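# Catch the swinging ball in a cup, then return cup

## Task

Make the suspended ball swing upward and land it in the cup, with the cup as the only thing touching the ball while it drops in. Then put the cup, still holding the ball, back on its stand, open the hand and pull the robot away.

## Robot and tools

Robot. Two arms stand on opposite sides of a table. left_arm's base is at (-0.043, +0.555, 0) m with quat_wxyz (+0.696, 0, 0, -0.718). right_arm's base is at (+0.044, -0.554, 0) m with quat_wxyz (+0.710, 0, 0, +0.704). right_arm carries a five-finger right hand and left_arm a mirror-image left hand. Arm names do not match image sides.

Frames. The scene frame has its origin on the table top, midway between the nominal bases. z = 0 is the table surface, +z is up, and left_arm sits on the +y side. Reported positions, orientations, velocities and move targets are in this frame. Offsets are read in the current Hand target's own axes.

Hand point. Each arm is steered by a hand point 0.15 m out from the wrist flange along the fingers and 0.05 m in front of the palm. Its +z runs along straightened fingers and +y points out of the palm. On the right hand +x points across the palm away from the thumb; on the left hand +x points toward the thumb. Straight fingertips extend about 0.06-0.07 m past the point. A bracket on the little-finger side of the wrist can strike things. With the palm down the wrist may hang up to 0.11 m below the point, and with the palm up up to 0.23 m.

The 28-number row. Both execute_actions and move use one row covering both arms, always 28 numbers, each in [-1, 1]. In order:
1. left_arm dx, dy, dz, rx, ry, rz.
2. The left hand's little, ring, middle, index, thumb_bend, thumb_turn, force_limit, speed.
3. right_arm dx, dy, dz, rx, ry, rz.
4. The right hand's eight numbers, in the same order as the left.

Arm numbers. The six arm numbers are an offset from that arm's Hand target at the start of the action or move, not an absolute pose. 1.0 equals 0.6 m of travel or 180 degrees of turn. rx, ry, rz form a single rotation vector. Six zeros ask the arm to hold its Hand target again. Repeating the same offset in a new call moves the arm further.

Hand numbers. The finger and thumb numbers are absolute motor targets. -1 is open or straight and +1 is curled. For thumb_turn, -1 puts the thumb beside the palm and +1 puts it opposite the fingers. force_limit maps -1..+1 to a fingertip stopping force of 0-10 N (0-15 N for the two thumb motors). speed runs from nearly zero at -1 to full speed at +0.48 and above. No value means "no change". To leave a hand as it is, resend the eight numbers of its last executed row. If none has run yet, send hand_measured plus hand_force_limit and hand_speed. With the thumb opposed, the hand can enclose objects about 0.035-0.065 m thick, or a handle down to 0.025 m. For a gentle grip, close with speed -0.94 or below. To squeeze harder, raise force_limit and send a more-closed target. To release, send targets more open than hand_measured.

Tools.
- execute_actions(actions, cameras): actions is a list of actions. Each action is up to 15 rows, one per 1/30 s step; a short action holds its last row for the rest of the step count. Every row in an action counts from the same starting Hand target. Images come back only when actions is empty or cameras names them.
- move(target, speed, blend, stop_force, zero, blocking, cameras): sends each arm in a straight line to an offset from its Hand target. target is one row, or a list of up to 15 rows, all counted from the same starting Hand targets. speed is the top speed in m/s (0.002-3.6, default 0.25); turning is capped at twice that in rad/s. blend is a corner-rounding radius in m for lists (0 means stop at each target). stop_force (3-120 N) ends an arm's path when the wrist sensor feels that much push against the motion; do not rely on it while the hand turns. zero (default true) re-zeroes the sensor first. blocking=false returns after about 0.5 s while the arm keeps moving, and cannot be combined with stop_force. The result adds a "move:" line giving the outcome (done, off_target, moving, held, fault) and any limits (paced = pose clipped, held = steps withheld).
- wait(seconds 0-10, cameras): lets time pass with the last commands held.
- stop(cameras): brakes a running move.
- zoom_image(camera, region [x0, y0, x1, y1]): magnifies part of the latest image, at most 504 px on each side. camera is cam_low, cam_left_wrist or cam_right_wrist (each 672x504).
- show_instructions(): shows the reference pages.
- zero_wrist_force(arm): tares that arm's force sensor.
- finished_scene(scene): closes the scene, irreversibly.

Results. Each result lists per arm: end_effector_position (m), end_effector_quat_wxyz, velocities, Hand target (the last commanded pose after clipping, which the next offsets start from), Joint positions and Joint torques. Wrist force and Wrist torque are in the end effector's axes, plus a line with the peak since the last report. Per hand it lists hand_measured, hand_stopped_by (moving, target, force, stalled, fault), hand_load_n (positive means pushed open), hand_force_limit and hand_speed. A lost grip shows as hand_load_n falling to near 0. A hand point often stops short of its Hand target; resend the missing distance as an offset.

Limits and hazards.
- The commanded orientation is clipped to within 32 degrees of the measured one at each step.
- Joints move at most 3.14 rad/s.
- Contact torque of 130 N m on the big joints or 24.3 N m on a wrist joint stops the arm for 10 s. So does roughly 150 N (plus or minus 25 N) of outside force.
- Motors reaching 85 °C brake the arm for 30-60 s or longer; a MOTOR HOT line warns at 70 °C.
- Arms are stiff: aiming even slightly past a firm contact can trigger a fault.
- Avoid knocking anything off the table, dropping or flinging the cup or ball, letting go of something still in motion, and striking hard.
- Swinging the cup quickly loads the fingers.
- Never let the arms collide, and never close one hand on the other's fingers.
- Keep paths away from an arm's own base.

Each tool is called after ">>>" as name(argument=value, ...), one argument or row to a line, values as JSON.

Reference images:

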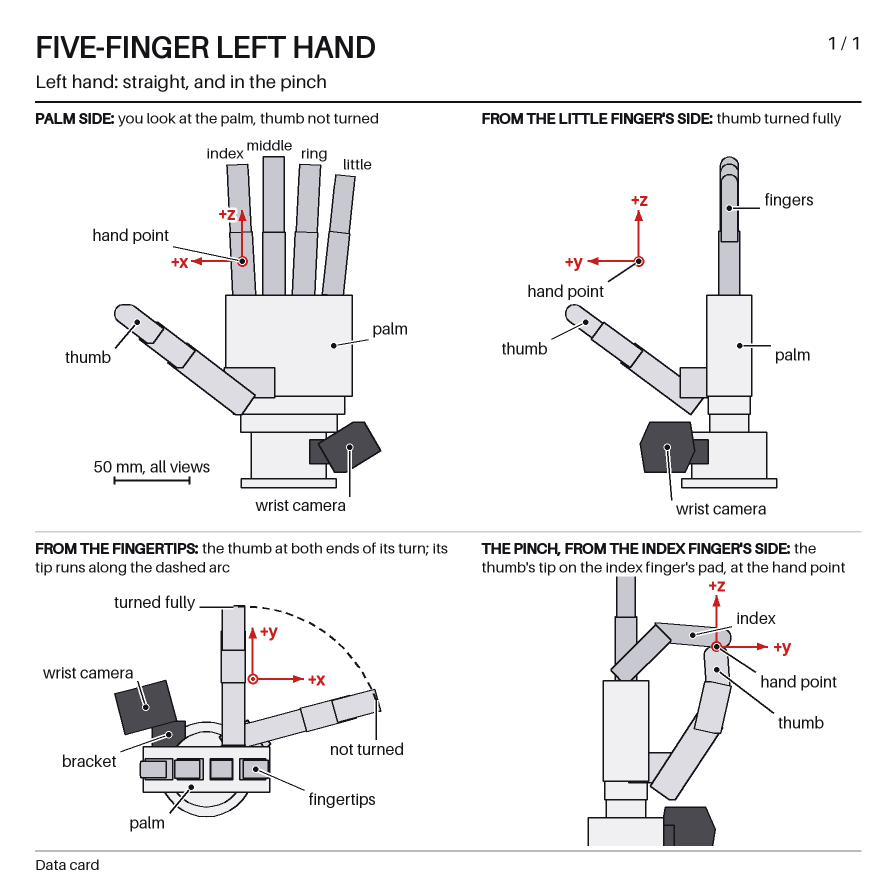

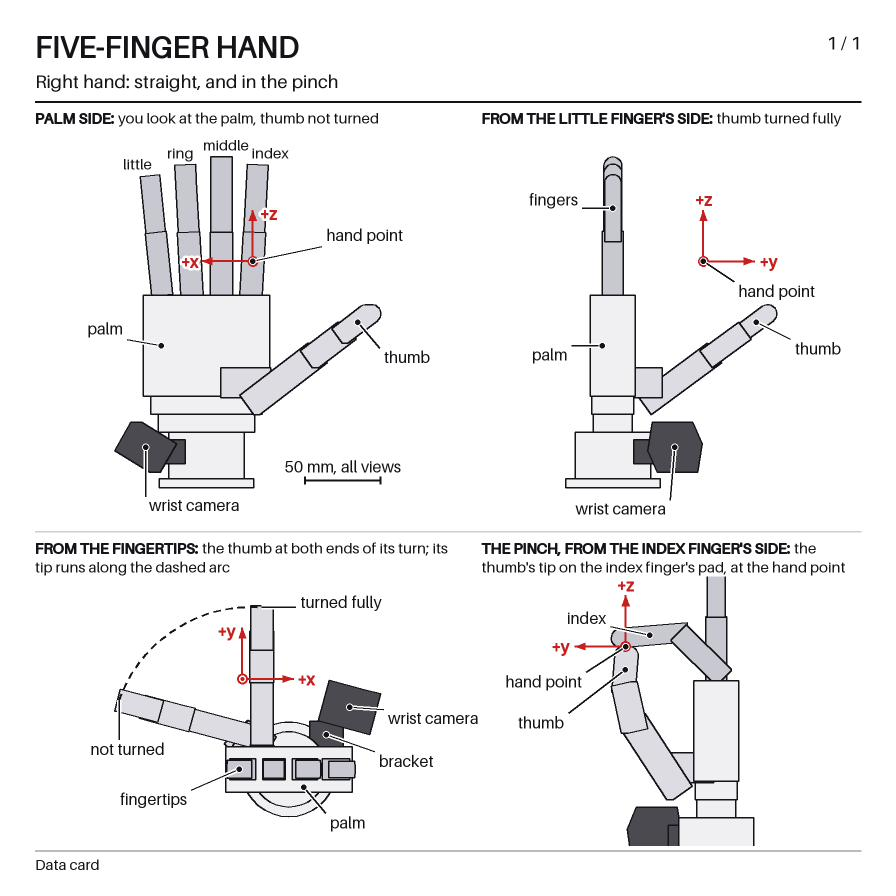

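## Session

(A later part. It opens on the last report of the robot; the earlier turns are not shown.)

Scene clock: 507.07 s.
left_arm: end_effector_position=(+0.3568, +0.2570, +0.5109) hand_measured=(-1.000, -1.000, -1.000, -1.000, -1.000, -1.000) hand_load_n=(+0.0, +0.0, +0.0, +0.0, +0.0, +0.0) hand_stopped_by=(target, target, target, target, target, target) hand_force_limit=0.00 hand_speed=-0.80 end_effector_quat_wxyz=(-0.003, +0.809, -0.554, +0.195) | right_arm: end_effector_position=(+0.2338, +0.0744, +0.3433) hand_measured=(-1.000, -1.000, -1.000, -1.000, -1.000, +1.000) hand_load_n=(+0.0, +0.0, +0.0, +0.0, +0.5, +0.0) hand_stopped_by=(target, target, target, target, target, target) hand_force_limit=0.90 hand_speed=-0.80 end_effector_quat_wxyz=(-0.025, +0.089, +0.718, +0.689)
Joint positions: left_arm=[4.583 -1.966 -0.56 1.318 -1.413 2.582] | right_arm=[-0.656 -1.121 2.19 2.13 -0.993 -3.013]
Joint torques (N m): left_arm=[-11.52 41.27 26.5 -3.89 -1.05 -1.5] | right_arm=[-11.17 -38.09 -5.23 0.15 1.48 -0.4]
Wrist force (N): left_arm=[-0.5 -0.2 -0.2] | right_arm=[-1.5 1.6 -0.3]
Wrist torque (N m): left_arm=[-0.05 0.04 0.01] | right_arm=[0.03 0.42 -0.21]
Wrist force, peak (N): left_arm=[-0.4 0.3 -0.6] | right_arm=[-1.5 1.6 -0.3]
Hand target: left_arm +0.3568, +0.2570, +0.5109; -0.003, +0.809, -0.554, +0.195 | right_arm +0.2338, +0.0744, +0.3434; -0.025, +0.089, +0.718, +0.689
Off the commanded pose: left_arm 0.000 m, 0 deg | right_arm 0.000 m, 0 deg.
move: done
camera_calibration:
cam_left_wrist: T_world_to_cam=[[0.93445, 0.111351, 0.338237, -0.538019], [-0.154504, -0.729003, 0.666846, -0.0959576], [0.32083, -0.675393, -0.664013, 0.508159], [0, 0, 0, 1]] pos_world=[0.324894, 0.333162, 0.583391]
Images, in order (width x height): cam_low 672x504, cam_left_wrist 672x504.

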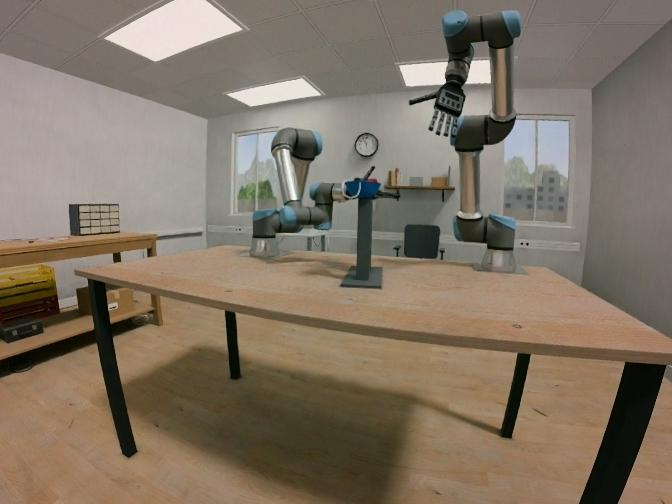

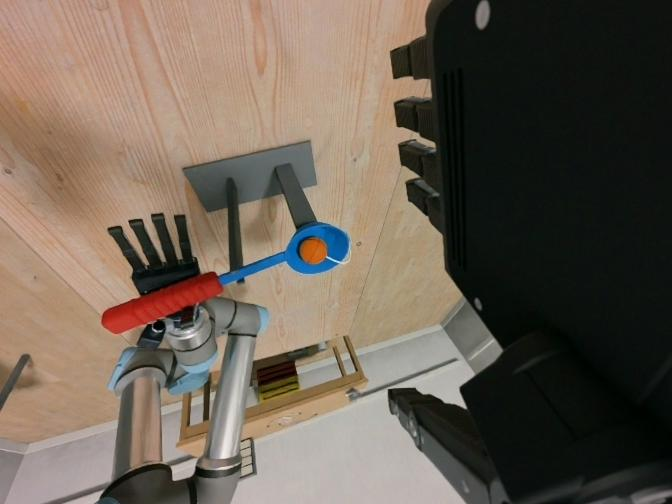

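>>> move(
  target=[
    [0,0,0,0,0,0,-1,-1,-1,-1,-1,-1,0,-0.8,0.0013,0.0082,-0.0004,0,0,0,-1,-1,-1,-1,-1,1,0.9,-0.8],
    [0,0,0,0,0,0,-1,-1,-1,-1,-1,-1,0,-0.8,0.0013,0.0082,-0.0254,0,0,0,-1,-1,-1,-1,-1,1,0.9,-0.8],
  ],
  speed=0.01,
  cameras=["cam_low","cam_left_wrist"],
)

>>> zoom_image(
  camera="cam_left_wrist",
  region=[90, 210, 360, 350],
)

>>> zoom_image(
  camera="cam_low",
  region=[330, 150, 400, 220],
)

Scene clock: 514.33 s.
left_arm: end_effector_position=(+0.3568, +0.2570, +0.5109) hand_measured=(-1.000, -1.000, -1.000, -1.000, -1.000, -1.000) hand_load_n=(+0.0, +0.0, +0.0, +0.0, +0.0, -0.5) hand_stopped_by=(target, target, target, target, target, target) hand_force_limit=0.00 hand_speed=-0.80 end_effector_quat_wxyz=(-0.003, +0.809, -0.554, +0.195) | right_arm: end_effector_position=(+0.2325, +0.0594, +0.3491) hand_measured=(-1.000, -1.000, -1.000, -1.000, -1.000, +1.000) hand_load_n=(+0.0, +0.5, -0.5, +0.0, +0.0, +0.0) hand_stopped_by=(target, target, target, target, target, target) hand_force_limit=0.90 hand_speed=-0.80 end_effector_quat_wxyz=(-0.025, +0.089, +0.718, +0.689)
Joint positions: left_arm=[4.583 -1.966 -0.56 1.318 -1.413 2.582] | right_arm=[-0.678 -1.158 2.231 2.127 -0.971 -3.015]
Joint torques (N m): left_arm=[-11.03 46.61 26.66 -3.87 -0.86 -1.31] | right_arm=[1.54 -24.93 -18.96 -2.18 -0.85 -1.11]
Wrist force (N): left_arm=[-0.5 0.1 -0.2] | right_arm=[-1.2 0.9 -0.1]
Wrist torque (N m): left_arm=[0.01 0.03 0.00] | right_arm=[0.01 0.35 -0.08]
Wrist force, peak (N): left_arm=[-0.7 0.2 -0.5] | right_arm=[-1.6 1.6 -0.5]
Hand target: left_arm +0.3568, +0.2570, +0.5109; -0.003, +0.809, -0.554, +0.195 | right_arm +0.2325, +0.0595, +0.3491; -0.025, +0.089, +0.718, +0.689
Off the commanded pose: left_arm 0.000 m, 0 deg | right_arm 0.000 m, 0 deg.
move: done
camera_calibration:
cam_left_wrist: T_world_to_cam=[[0.93445, 0.111351, 0.338237, -0.538019], [-0.154504, -0.729003, 0.666846, -0.0959576], [0.32083, -0.675393, -0.664013, 0.508159], [0, 0, 0, 1]] pos_world=[0.324894, 0.333162, 0.583391]
Images, in order (width x height): cam_low 672x504, cam_left_wrist 672x504.

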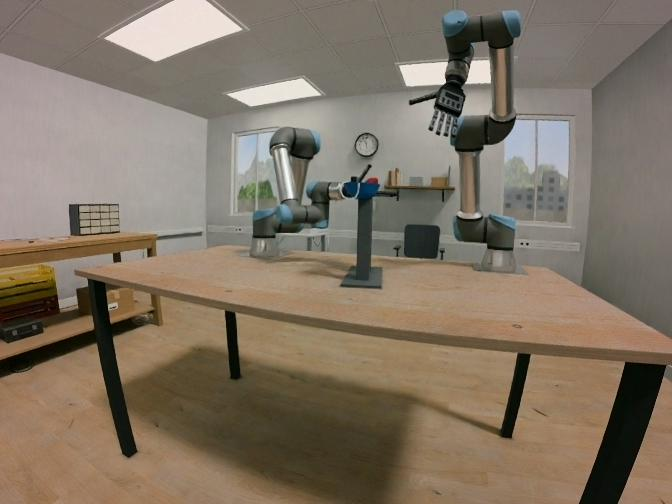

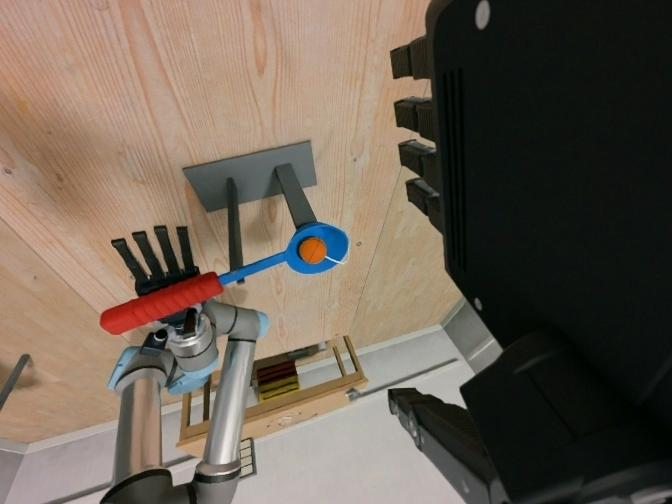

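Scaled by 1.867 from the camera's 672x504 image, which has a finer 960x720 frame.

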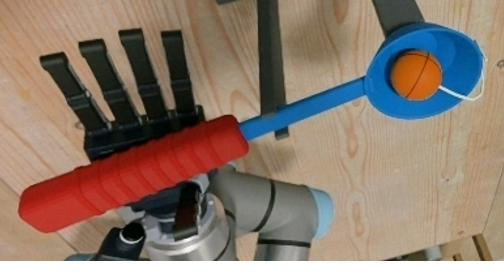

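Scaled by 7.200 from the camera's 672x504 image, which has a finer 960x720 frame.

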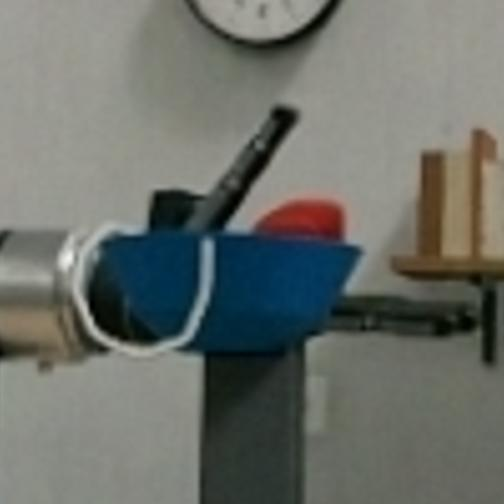

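>>> zoom_image(
  camera="cam_left_wrist",
  region=[90, 260, 250, 350],
)

>>> zoom_image(
  camera="cam_left_wrist",
  region=[210, 250, 260, 300],
)

>>> zoom_image(
  camera="cam_left_wrist",
  region=[270, 210, 360, 290],
)

Scaled by 3.150 from the camera's 672x504 image, which has a finer 960x720 frame.

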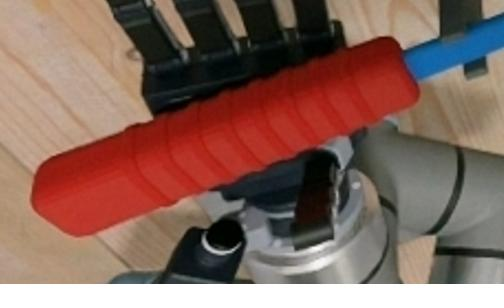

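Scaled by 10.080 from the camera's 672x504 image, which has a finer 960x720 frame.

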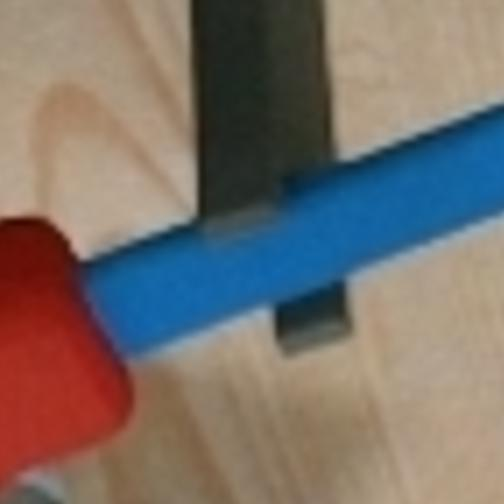

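Scaled by 5.600 from the camera's 672x504 image, which has a finer 960x720 frame.

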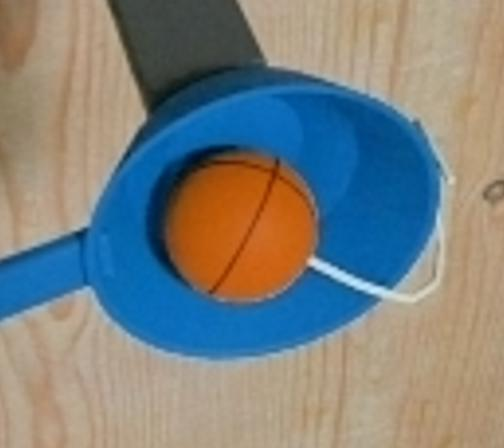

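>>> wait(
  seconds=0.3,
  cameras=["cam_low","cam_left_wrist"],
)

>>> zoom_image(
  camera="cam_low",
  region=[330, 150, 400, 220],
)

>>> zoom_image(
  camera="cam_left_wrist",
  region=[270, 210, 360, 290],
)

Scene clock: 518.07 s.
left_arm: end_effector_position=(+0.3568, +0.2570, +0.5109) hand_measured=(-1.000, -1.000, -1.000, -1.000, -1.000, -1.000) hand_load_n=(+0.0, +0.0, +0.0, +0.0, +0.0, +0.0) hand_stopped_by=(target, target, target, target, target, target) hand_force_limit=0.00 hand_speed=-0.80 end_effector_quat_wxyz=(-0.003, +0.809, -0.554, +0.195) | right_arm: end_effector_position=(+0.2325, +0.0595, +0.3491) hand_measured=(-1.000, -1.000, -1.000, -1.000, -1.000, +1.000) hand_load_n=(+0.0, +0.0, +0.0, +0.0, +0.0, +0.0) hand_stopped_by=(target, target, target, target, target, target) hand_force_limit=0.90 hand_speed=-0.80 end_effector_quat_wxyz=(-0.025, +0.089, +0.718, +0.689)
Joint positions: left_arm=[4.583 -1.966 -0.56 1.318 -1.413 2.582] | right_arm=[-0.678 -1.158 2.231 2.127 -0.971 -3.015]
Joint torques (N m): left_arm=[-10.54 46.35 26.88 -3.86 -0.85 -1.33] | right_arm=[8.16 -21.35 -21.83 0.29 -1.23 0.04]
Wrist force (N): left_arm=[-0.5 0.3 -0.5] | right_arm=[-1.3 0.6 -0.1]
Wrist torque (N m): left_arm=[0.05 0.02 -0.01] | right_arm=[-0.03 0.37 -0.09]
Wrist force, peak (N): left_arm=[-0.6 0.1 -0.6] | right_arm=[-1.7 0.8 -0.3]
Hand target: left_arm +0.3568, +0.2570, +0.5109; -0.003, +0.809, -0.554, +0.195 | right_arm +0.2325, +0.0595, +0.3491; -0.025, +0.089, +0.718, +0.689
Off the commanded pose: left_arm 0.000 m, 0 deg | right_arm 0.000 m, 0 deg.
wait: 0.30 s; at rest from the start
camera_calibration:
cam_left_wrist: T_world_to_cam=[[0.93445, 0.111351, 0.338237, -0.538019], [-0.154504, -0.729003, 0.666846, -0.0959576], [0.32083, -0.675393, -0.664013, 0.508159], [0, 0, 0, 1]] pos_world=[0.324894, 0.333162, 0.583391]
Images, in order (width x height): cam_low 672x504, cam_left_wrist 672x504.

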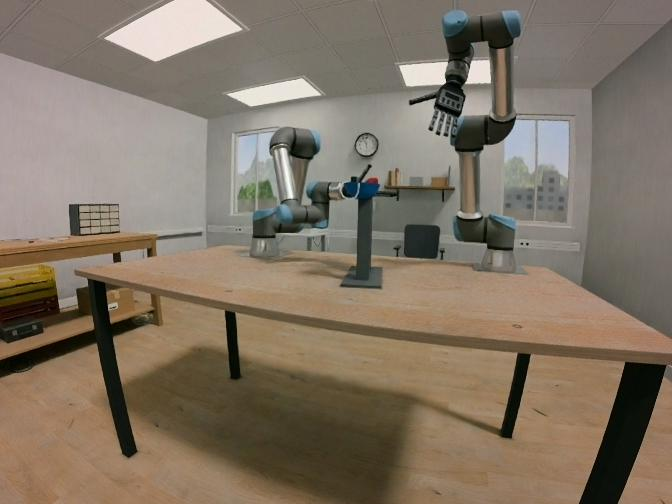

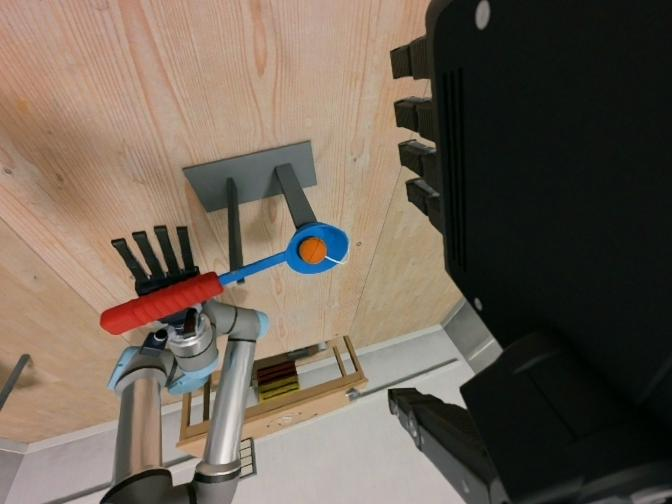

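Scaled by 7.200 from the camera's 672x504 image, which has a finer 960x720 frame.

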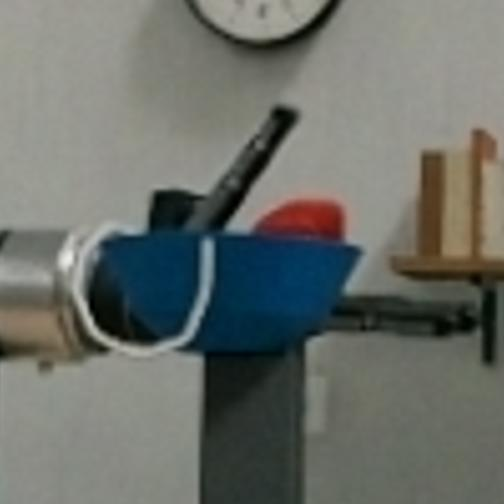

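Scaled by 5.600 from the camera's 672x504 image, which has a finer 960x720 frame.

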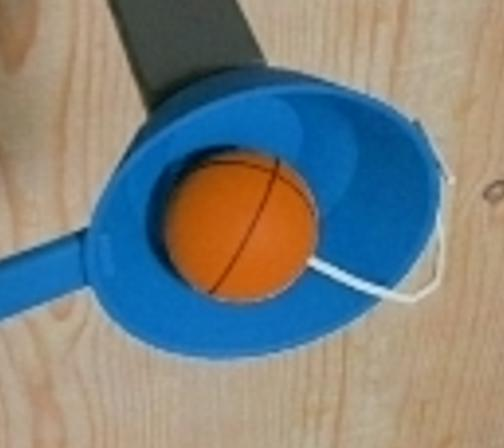

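>>> move(
  target=[
    [0,0,0,0,0,0,-1,-1,-1,-1,-1,-1,0,-0.8,-0.0106,-0.0657,0.0031,0,0,0,-1,-1,-1,-1,-1,1,0.9,-0.8],
  ],
  speed=0.02,
  cameras=["cam_low","cam_left_wrist"],
)

>>> zoom_image(
  camera="cam_low",
  region=[330, 150, 400, 220],
)

>>> zoom_image(
  camera="cam_left_wrist",
  region=[90, 210, 360, 350],
)

Scene clock: 523.17 s.
left_arm: end_effector_position=(+0.3568, +0.2570, +0.5109) hand_measured=(-1.000, -1.000, -1.000, -1.000, -1.000, -1.000) hand_load_n=(+0.0, +0.0, -0.5, +0.0, +0.0, +0.0) hand_stopped_by=(target, target, target, target, target, target) hand_force_limit=0.00 hand_speed=-0.80 end_effector_quat_wxyz=(-0.003, +0.809, -0.554, +0.195) | right_arm: end_effector_position=(+0.2325, +0.0594, +0.3091) hand_measured=(-1.000, -1.000, -1.000, -1.000, -1.000, +1.000) hand_load_n=(+0.5, +0.0, +0.0, -0.5, +0.0, +0.0) hand_stopped_by=(target, target, target, target, target, target) hand_force_limit=0.90 hand_speed=-0.80 end_effector_quat_wxyz=(-0.025, +0.089, +0.718, +0.689) end_effector_velocity=(+0.001, +0.000, +0.001) end_effector_angular_velocity=(-0.002, +0.001, -0.001)
Joint positions: left_arm=[4.583 -1.966 -0.56 1.318 -1.413 2.582] | right_arm=[-0.678 -1.05 2.239 2.011 -0.971 -3.015]
Joint velocities: left_arm=[within noise] | right_arm=[-0.001 -0.004 0 0.006 0 0]
Joint torques (N m): left_arm=[-10.28 46.47 27.57 -3.88 -1.01 -1.22] | right_arm=[-9.84 -40 -1.98 0.61 1.07 -0.46]
Wrist force (N): left_arm=[-0.4 -0.2 -0.6] | right_arm=[-0.9 1.5 -0.8]
Wrist torque (N m): left_arm=[-0.03 0.00 0.02] | right_arm=[0.03 0.35 -0.03]
Wrist force, peak (N): left_arm=[-0.6 0.3 -0.6] | right_arm=[-1.1 1.5 -0.7]
Hand target: left_arm +0.3568, +0.2570, +0.5109; -0.003, +0.809, -0.554, +0.195 | right_arm +0.2325, +0.0594, +0.3092; -0.025, +0.089, +0.718, +0.689
Off the commanded pose: left_arm 0.000 m, 0 deg | right_arm 0.000 m, 0 deg.
move: done
camera_calibration:
cam_left_wrist: T_world_to_cam=[[0.93445, 0.111351, 0.338237, -0.538019], [-0.154504, -0.729003, 0.666846, -0.0959576], [0.32083, -0.675393, -0.664013, 0.508159], [0, 0, 0, 1]] pos_world=[0.324894, 0.333162, 0.583391]
Images, in order (width x height): cam_low 672x504, cam_left_wrist 672x504.

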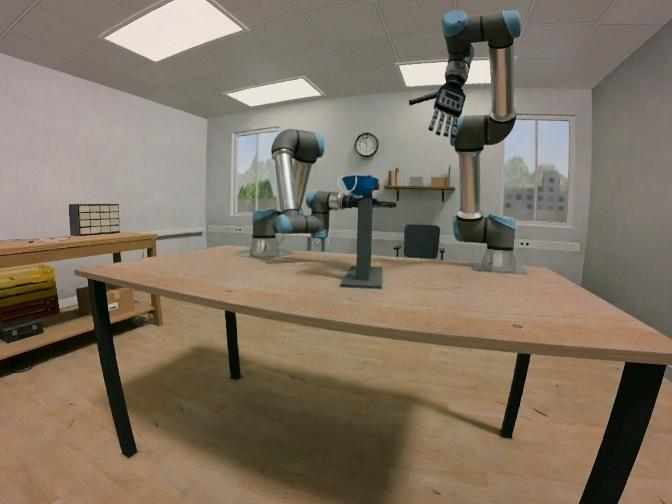

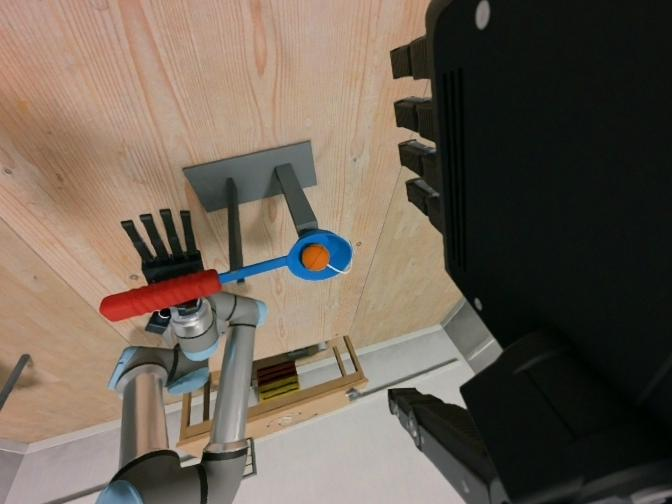

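Scaled by 7.200 from the camera's 672x504 image, which has a finer 960x720 frame.

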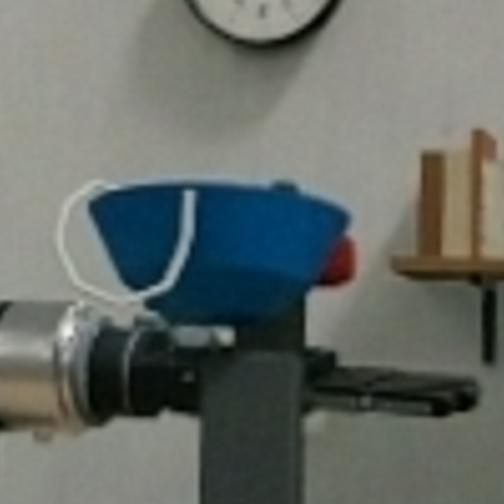

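Scaled by 1.867 from the camera's 672x504 image, which has a finer 960x720 frame.

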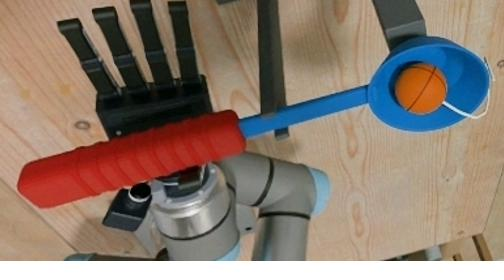

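>>> move(
  target=[
    [0,0,0,0,0,0,-1,-1,-1,-1,-1,-1,0,-0.8,0.0106,0.0657,-0.0031,0,0,0,-1,-1,-1,-1,-1,1,0.9,-0.8],
  ],
  speed=0.015,
  cameras=["cam_low","cam_left_wrist"],
)

>>> zoom_image(
  camera="cam_low",
  region=[330, 150, 400, 220],
)

>>> zoom_image(
  camera="cam_left_wrist",
  region=[90, 210, 360, 350],
)

Scene clock: 530.27 s.
left_arm: end_effector_position=(+0.3568, +0.2570, +0.5109) hand_measured=(-1.000, -1.000, -1.000, -1.000, -1.000, -1.000) hand_load_n=(+0.0, +0.0, +0.0, +0.0, +0.0, +0.0) hand_stopped_by=(target, target, target, target, target, target) hand_force_limit=0.00 hand_speed=-0.80 end_effector_quat_wxyz=(-0.003, +0.809, -0.554, +0.195) | right_arm: end_effector_position=(+0.2325, +0.0595, +0.3492) hand_measured=(-1.000, -1.000, -1.000, -1.000, -1.000, +1.000) hand_load_n=(+0.0, +0.0, +0.0, +0.0, +0.0, +0.0) hand_stopped_by=(target, target, target, target, target, target) hand_force_limit=0.90 hand_speed=-0.80 end_effector_quat_wxyz=(-0.025, +0.089, +0.718, +0.689)
Joint positions: left_arm=[4.583 -1.966 -0.56 1.318 -1.413 2.582] | right_arm=[-0.678 -1.158 2.231 2.127 -0.971 -3.015]
Joint torques (N m): left_arm=[-9.96 46.81 27.04 -3.85 -0.68 -1.17] | right_arm=[8.59 -20.28 -17.03 -3.76 -1.37 0.26]
Wrist force (N): left_arm=[-0.3 -0.2 -0.3] | right_arm=[-1.3 0.6 -0.2]
Wrist torque (N m): left_arm=[-0.04 0.00 0.02] | right_arm=[-0.01 0.36 -0.09]
Wrist force, peak (N): left_arm=[-0.7 0.0 -0.5] | right_arm=[-1.5 1.6 -0.9]
Hand target: left_arm +0.3568, +0.2570, +0.5109; -0.003, +0.809, -0.554, +0.195 | right_arm +0.2325, +0.0595, +0.3491; -0.025, +0.089, +0.718, +0.689
Off the commanded pose: left_arm 0.000 m, 0 deg | right_arm 0.000 m, 0 deg.
move: done
camera_calibration:
cam_left_wrist: T_world_to_cam=[[0.93445, 0.111351, 0.338237, -0.538019], [-0.154504, -0.729003, 0.666846, -0.0959576], [0.32083, -0.675393, -0.664013, 0.508159], [0, 0, 0, 1]] pos_world=[0.324894, 0.333162, 0.583391]
Images, in order (width x height): cam_low 672x504, cam_left_wrist 672x504.

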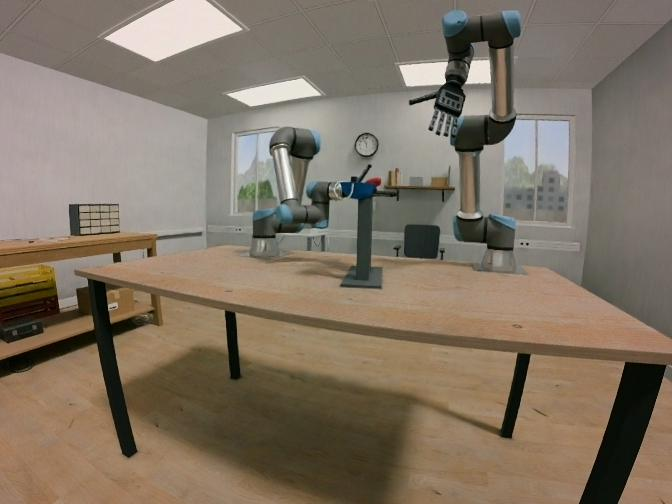

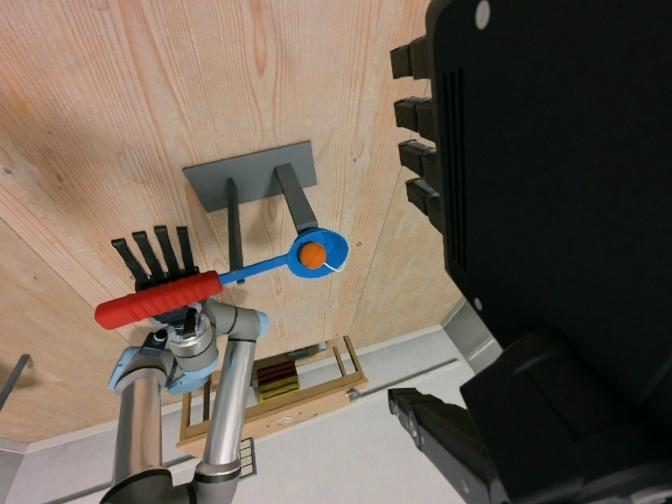

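Scaled by 7.200 from the camera's 672x504 image, which has a finer 960x720 frame.

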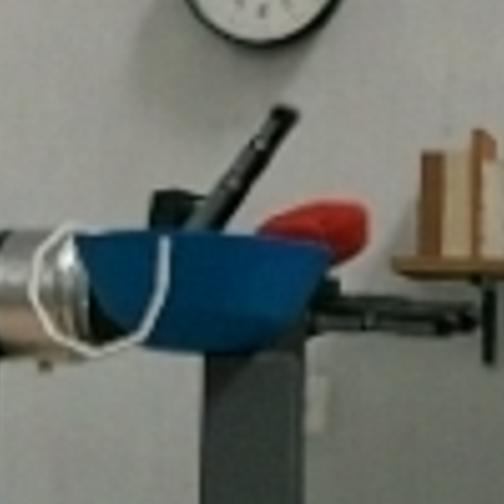

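Scaled by 1.867 from the camera's 672x504 image, which has a finer 960x720 frame.

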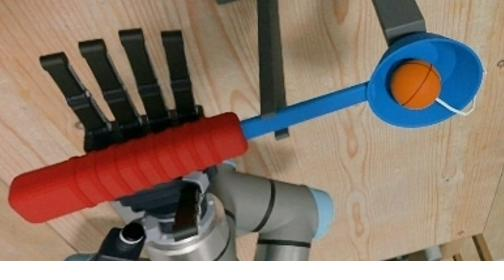

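>>> zoom_image(
  camera="cam_left_wrist",
  region=[90, 260, 250, 350],
)

>>> zoom_image(
  camera="cam_left_wrist",
  region=[210, 210, 360, 310],
)

Scaled by 3.150 from the camera's 672x504 image, which has a finer 960x720 frame.

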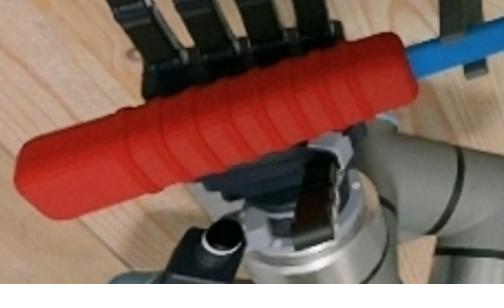

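Scaled by 3.360 from the camera's 672x504 image, which has a finer 960x720 frame.

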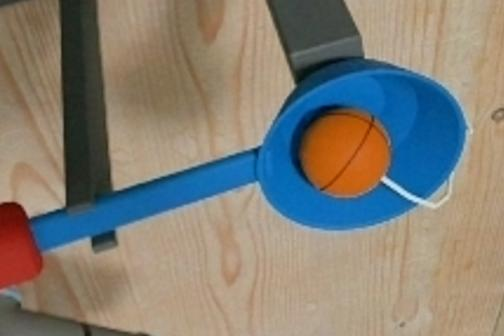

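>>> move(
  target=[
    [0,0,0,0,0,0,-1,-1,-1,-1,-1,-1,0,-0.8,-0.0035,0.0025,0.0392,-0.0062,-0.0383,0.0018,-1,-1,-1,-1,-1,1,0.9,-0.8],
  ],
  speed=0.02,
  cameras=["cam_low","cam_left_wrist"],
)

>>> zoom_image(
  camera="cam_low",
  region=[330, 150, 400, 220],
)

>>> zoom_image(
  camera="cam_left_wrist",
  region=[90, 210, 360, 350],
)

Scene clock: 549.80 s.
left_arm: end_effector_position=(+0.3568, +0.2570, +0.5109) hand_measured=(-1.000, -1.000, -1.000, -1.000, -1.000, -1.000) hand_load_n=(+0.0, +0.0, +0.0, +0.0, +0.0, +0.0) hand_stopped_by=(target, target, target, target, target, target) hand_force_limit=0.00 hand_speed=-0.80 end_effector_quat_wxyz=(-0.003, +0.809, -0.554, +0.195) | right_arm: end_effector_position=(+0.2368, +0.0829, +0.3491) hand_measured=(-1.000, -1.000, -1.000, -1.000, -1.000, +1.000) hand_load_n=(+0.0, +0.0, +0.0, +0.5, +0.0, +0.0) hand_stopped_by=(target, target, target, target, target, target) hand_force_limit=0.90 hand_speed=-0.80 end_effector_quat_wxyz=(+0.017, +0.132, +0.712, +0.690)
Joint positions: left_arm=[4.583 -1.966 -0.56 1.318 -1.413 2.582] | right_arm=[-0.572 -1.121 2.159 2.154 -1.199 -3.001]
Joint torques (N m): left_arm=[-9.37 46.68 27.4 -3.87 -0.72 -0.98] | right_arm=[-10.71 -36.34 -4.3 -1.4 0.96 0.57]
Wrist force (N): left_arm=[-0.4 0.2 -0.2] | right_arm=[-1.5 0.5 -0.8]
Wrist torque (N m): left_arm=[0.03 0.01 0.00] | right_arm=[-0.05 0.43 -0.20]
Wrist force, peak (N): left_arm=[-0.5 0.0 -0.8] | right_arm=[-1.8 0.9 -0.9]
Hand target: left_arm +0.3568, +0.2570, +0.5109; -0.003, +0.809, -0.554, +0.195 | right_arm +0.2368, +0.0828, +0.3491; +0.017, +0.132, +0.712, +0.690
Off the commanded pose: left_arm 0.000 m, 0 deg | right_arm 0.000 m, 0 deg.
move: done
camera_calibration:
cam_left_wrist: T_world_to_cam=[[0.93445, 0.111351, 0.338237, -0.538019], [-0.154504, -0.729003, 0.666846, -0.0959576], [0.32083, -0.675393, -0.664013, 0.508159], [0, 0, 0, 1]] pos_world=[0.324894, 0.333162, 0.583391]
Images, in order (width x height): cam_low 672x504, cam_left_wrist 672x504.

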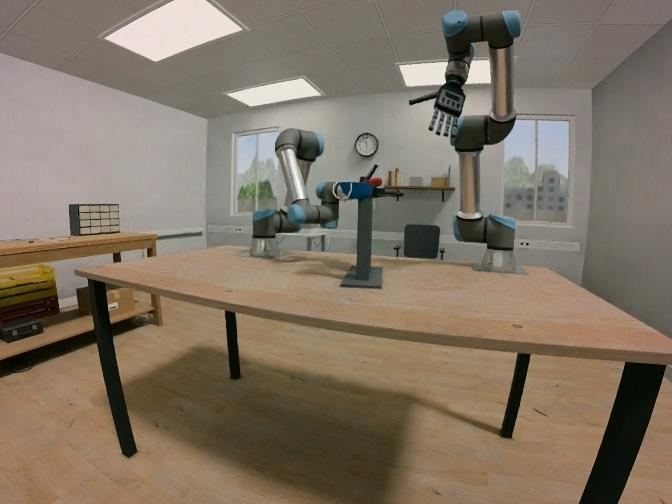

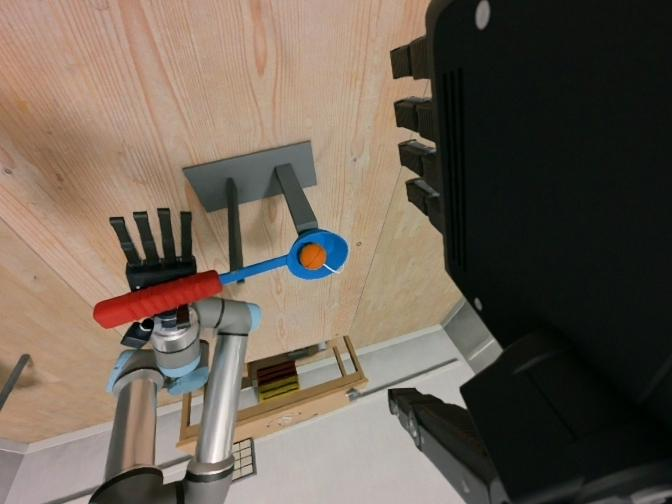

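Scaled by 7.200 from the camera's 672x504 image, which has a finer 960x720 frame.

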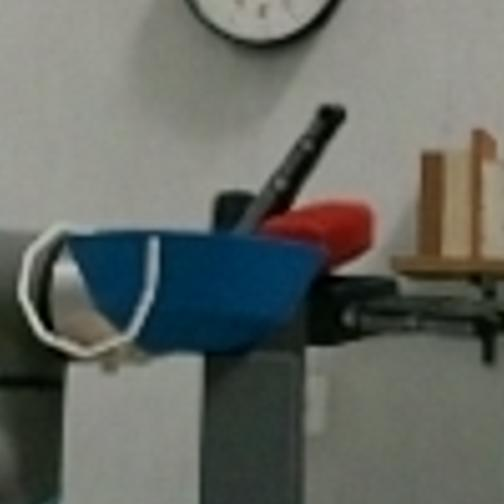

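Scaled by 1.867 from the camera's 672x504 image, which has a finer 960x720 frame.

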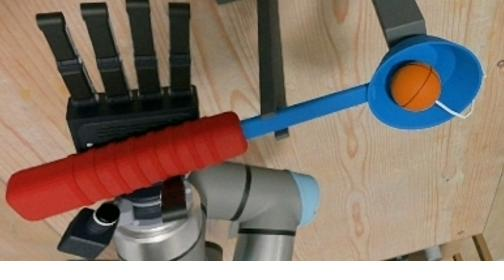

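>>> move(
  target=[
    [0,0,0,0,0,0,-1,-1,-1,-1,-1,-1,0,-0.8,0,0,0,0,0,0,0.3,0.3,0.3,0.3,-1,1,-0.5,-0.85],
  ],
  speed=0.02,
  cameras=["cam_low","cam_left_wrist"],
)

>>> zoom_image(
  camera="cam_low",
  region=[330, 150, 400, 220],
)

>>> zoom_image(
  camera="cam_left_wrist",
  region=[90, 210, 360, 350],
)

Scene clock: 555.17 s.
left_arm: end_effector_position=(+0.3568, +0.2570, +0.5109) hand_measured=(-1.000, -1.000, -1.000, -1.000, -1.000, -1.000) hand_load_n=(+0.0, +0.0, +0.0, +0.0, +0.0, +0.0) hand_stopped_by=(target, target, target, target, target, target) hand_force_limit=0.00 hand_speed=-0.80 end_effector_quat_wxyz=(-0.003, +0.809, -0.554, +0.195) | right_arm: end_effector_position=(+0.2368, +0.0828, +0.3491) hand_measured=(+0.300, +0.300, +0.300, +0.300, -1.000, +1.000) hand_load_n=(+0.0, +0.0, +0.0, +0.0, +0.0, +0.0) hand_stopped_by=(target, target, target, target, target, target) hand_force_limit=-0.50 hand_speed=-0.85 end_effector_quat_wxyz=(+0.017, +0.132, +0.712, +0.690)
Joint positions: left_arm=[4.583 -1.966 -0.56 1.318 -1.413 2.582] | right_arm=[-0.572 -1.121 2.16 2.154 -1.199 -3.001]
Joint torques (N m): left_arm=[-8.66 46.35 26.89 -3.81 -0.7 -1] | right_arm=[-8.83 -38.86 -11.16 0.19 -1.29 -0.7]
Wrist force (N): left_arm=[-0.4 0.2 -0.5] | right_arm=[-1.0 0.7 -0.6]
Wrist torque (N m): left_arm=[0.03 0.01 0.01] | right_arm=[-0.02 0.37 -0.17]
Wrist force, peak (N): left_arm=[-0.7 0.0 -0.5] | right_arm=[-1.7 0.4 -0.9]
Hand target: left_arm +0.3568, +0.2570, +0.5109; -0.003, +0.809, -0.554, +0.195 | right_arm +0.2368, +0.0828, +0.3491; +0.017, +0.132, +0.712, +0.690
Off the commanded pose: left_arm 0.000 m, 0 deg | right_arm 0.000 m, 0 deg.
move: done
camera_calibration:
cam_left_wrist: T_world_to_cam=[[0.93445, 0.111351, 0.338237, -0.538019], [-0.154504, -0.729003, 0.666846, -0.0959576], [0.32083, -0.675393, -0.664013, 0.508159], [0, 0, 0, 1]] pos_world=[0.324894, 0.333162, 0.583391]
Images, in order (width x height): cam_low 672x504, cam_left_wrist 672x504.

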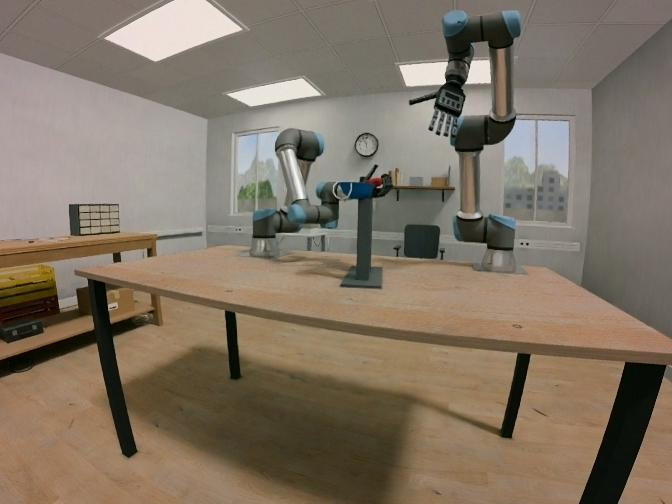

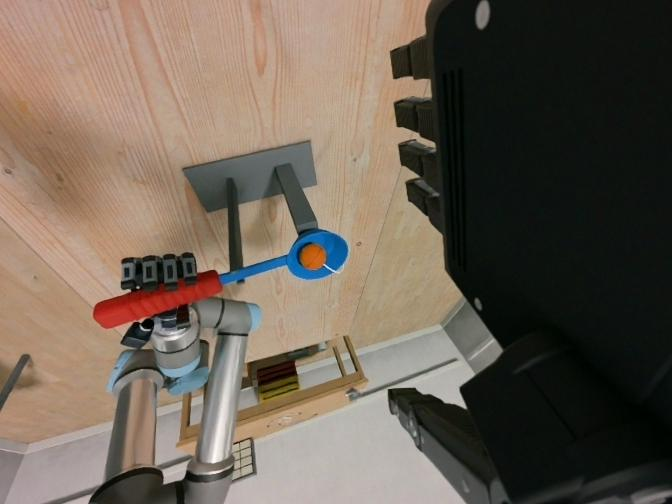

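Scaled by 7.200 from the camera's 672x504 image, which has a finer 960x720 frame.

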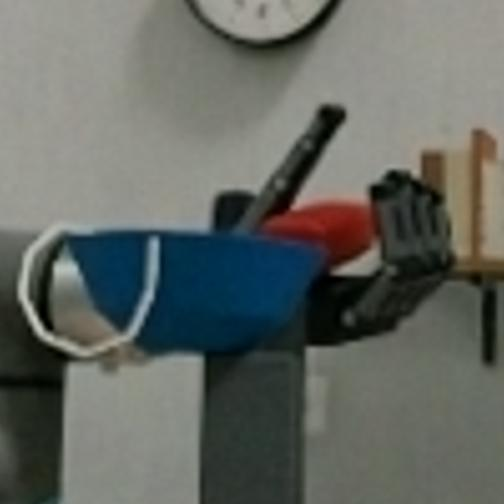

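Scaled by 1.867 from the camera's 672x504 image, which has a finer 960x720 frame.

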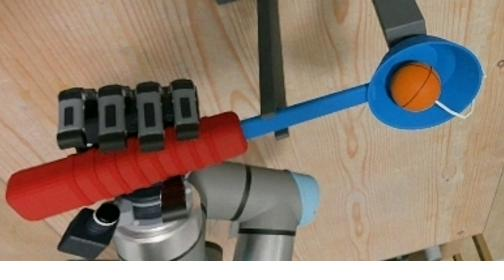

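>>> move(
  target=[
    [0,0,0,0,0,0,-1,-1,-1,-1,-1,-1,0,-0.8,0.0025,-0.0015,-0.0206,0.0088,0.0548,-0.0027,0.3,0.3,0.3,0.3,-1,1,-0.5,-0.85],
  ],
  speed=0.014,
  cameras=["cam_low","cam_left_wrist"],
)

>>> zoom_image(
  camera="cam_low",
  region=[330, 150, 400, 220],
)

>>> zoom_image(
  camera="cam_left_wrist",
  region=[90, 210, 360, 350],
)

Scene clock: 566.30 s.
left_arm: end_effector_position=(+0.3568, +0.2570, +0.5109) hand_measured=(-1.000, -1.000, -1.000, -1.000, -1.000, -1.000) hand_load_n=(+0.0, +0.0, +0.0, +0.0, +0.0, +0.0) hand_stopped_by=(target, target, target, target, target, target) hand_force_limit=0.00 hand_speed=-0.80 end_effector_quat_wxyz=(-0.003, +0.809, -0.554, +0.195) | right_arm: end_effector_position=(+0.2327, +0.0710, +0.3491) hand_measured=(+0.300, +0.300, +0.300, +0.300, -1.000, +1.000) hand_load_n=(+0.0, +0.0, +0.0, +0.0, +0.0, +0.0) hand_stopped_by=(target, target, target, target, target, target) hand_force_limit=-0.50 hand_speed=-0.85 end_effector_quat_wxyz=(-0.043, +0.070, +0.721, +0.689) end_effector_velocity=(+0.001, +0.000, +0.000) end_effector_angular_velocity=(+0.000, +0.000, -0.004)
Joint positions: left_arm=[4.583 -1.966 -0.56 1.318 -1.413 2.582] | right_arm=[-0.691 -1.139 2.195 2.147 -0.906 -3.02]
Joint velocities: left_arm=[within noise] | right_arm=[0.001 0 0.001 0 -0.005 0]
Joint torques (N m): left_arm=[-7.7 46.56 27.36 -3.73 -0.7 -0.92] | right_arm=[2.2 -38.27 -2.8 0.48 -1.66 -0.93]
Wrist force (N): left_arm=[-0.6 -0.2 -0.4] | right_arm=[-1.5 0.5 -0.3]
Wrist torque (N m): left_arm=[-0.03 0.04 0.00] | right_arm=[-0.06 0.42 -0.11]
Wrist force, peak (N): left_arm=[-0.6 0.0 -0.7] | right_arm=[-1.8 0.7 0.2]
Hand target: left_arm +0.3568, +0.2570, +0.5109; -0.003, +0.809, -0.554, +0.195 | right_arm +0.2327, +0.0710, +0.3491; -0.043, +0.070, +0.720, +0.689
Off the commanded pose: left_arm 0.000 m, 0 deg | right_arm 0.000 m, 0 deg.
move: done
camera_calibration:
cam_left_wrist: T_world_to_cam=[[0.93445, 0.111351, 0.338237, -0.538019], [-0.154504, -0.729003, 0.666846, -0.0959576], [0.32083, -0.675393, -0.664013, 0.508159], [0, 0, 0, 1]] pos_world=[0.324894, 0.333162, 0.583391]
Images, in order (width x height): cam_low 672x504, cam_left_wrist 672x504.

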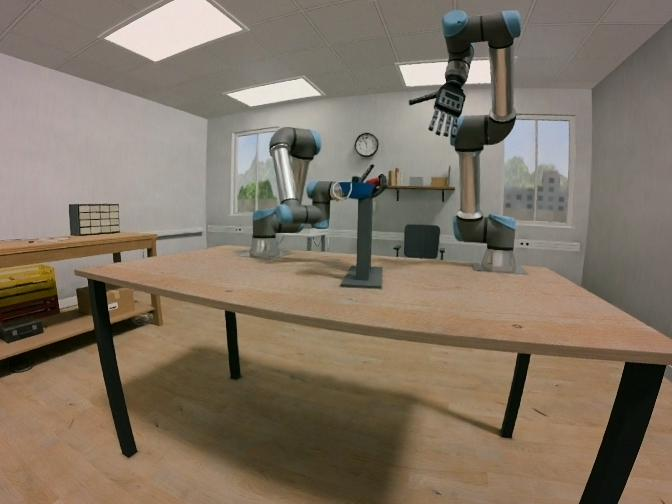

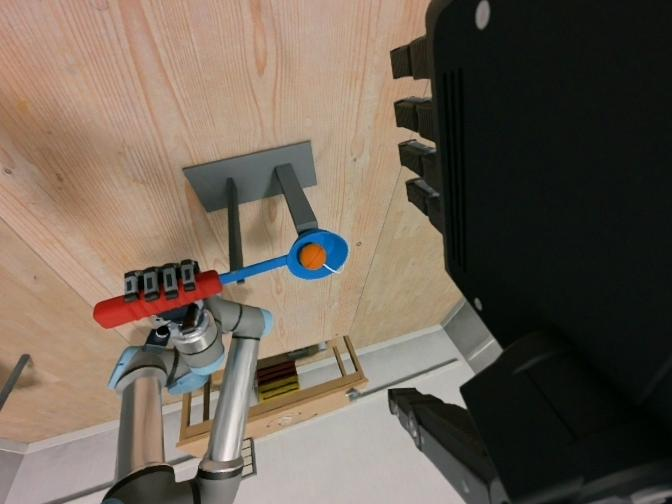

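Scaled by 7.200 from the camera's 672x504 image, which has a finer 960x720 frame.

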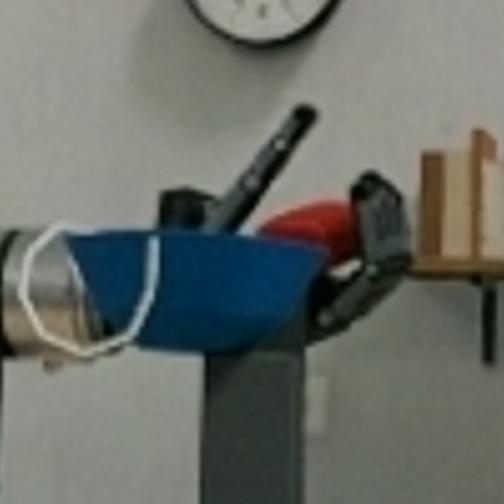

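Scaled by 1.867 from the camera's 672x504 image, which has a finer 960x720 frame.

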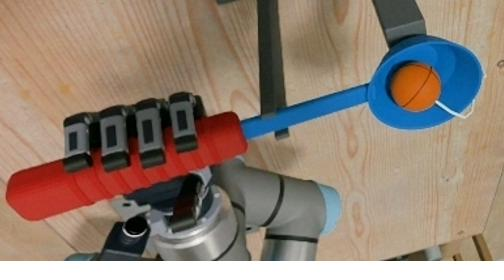

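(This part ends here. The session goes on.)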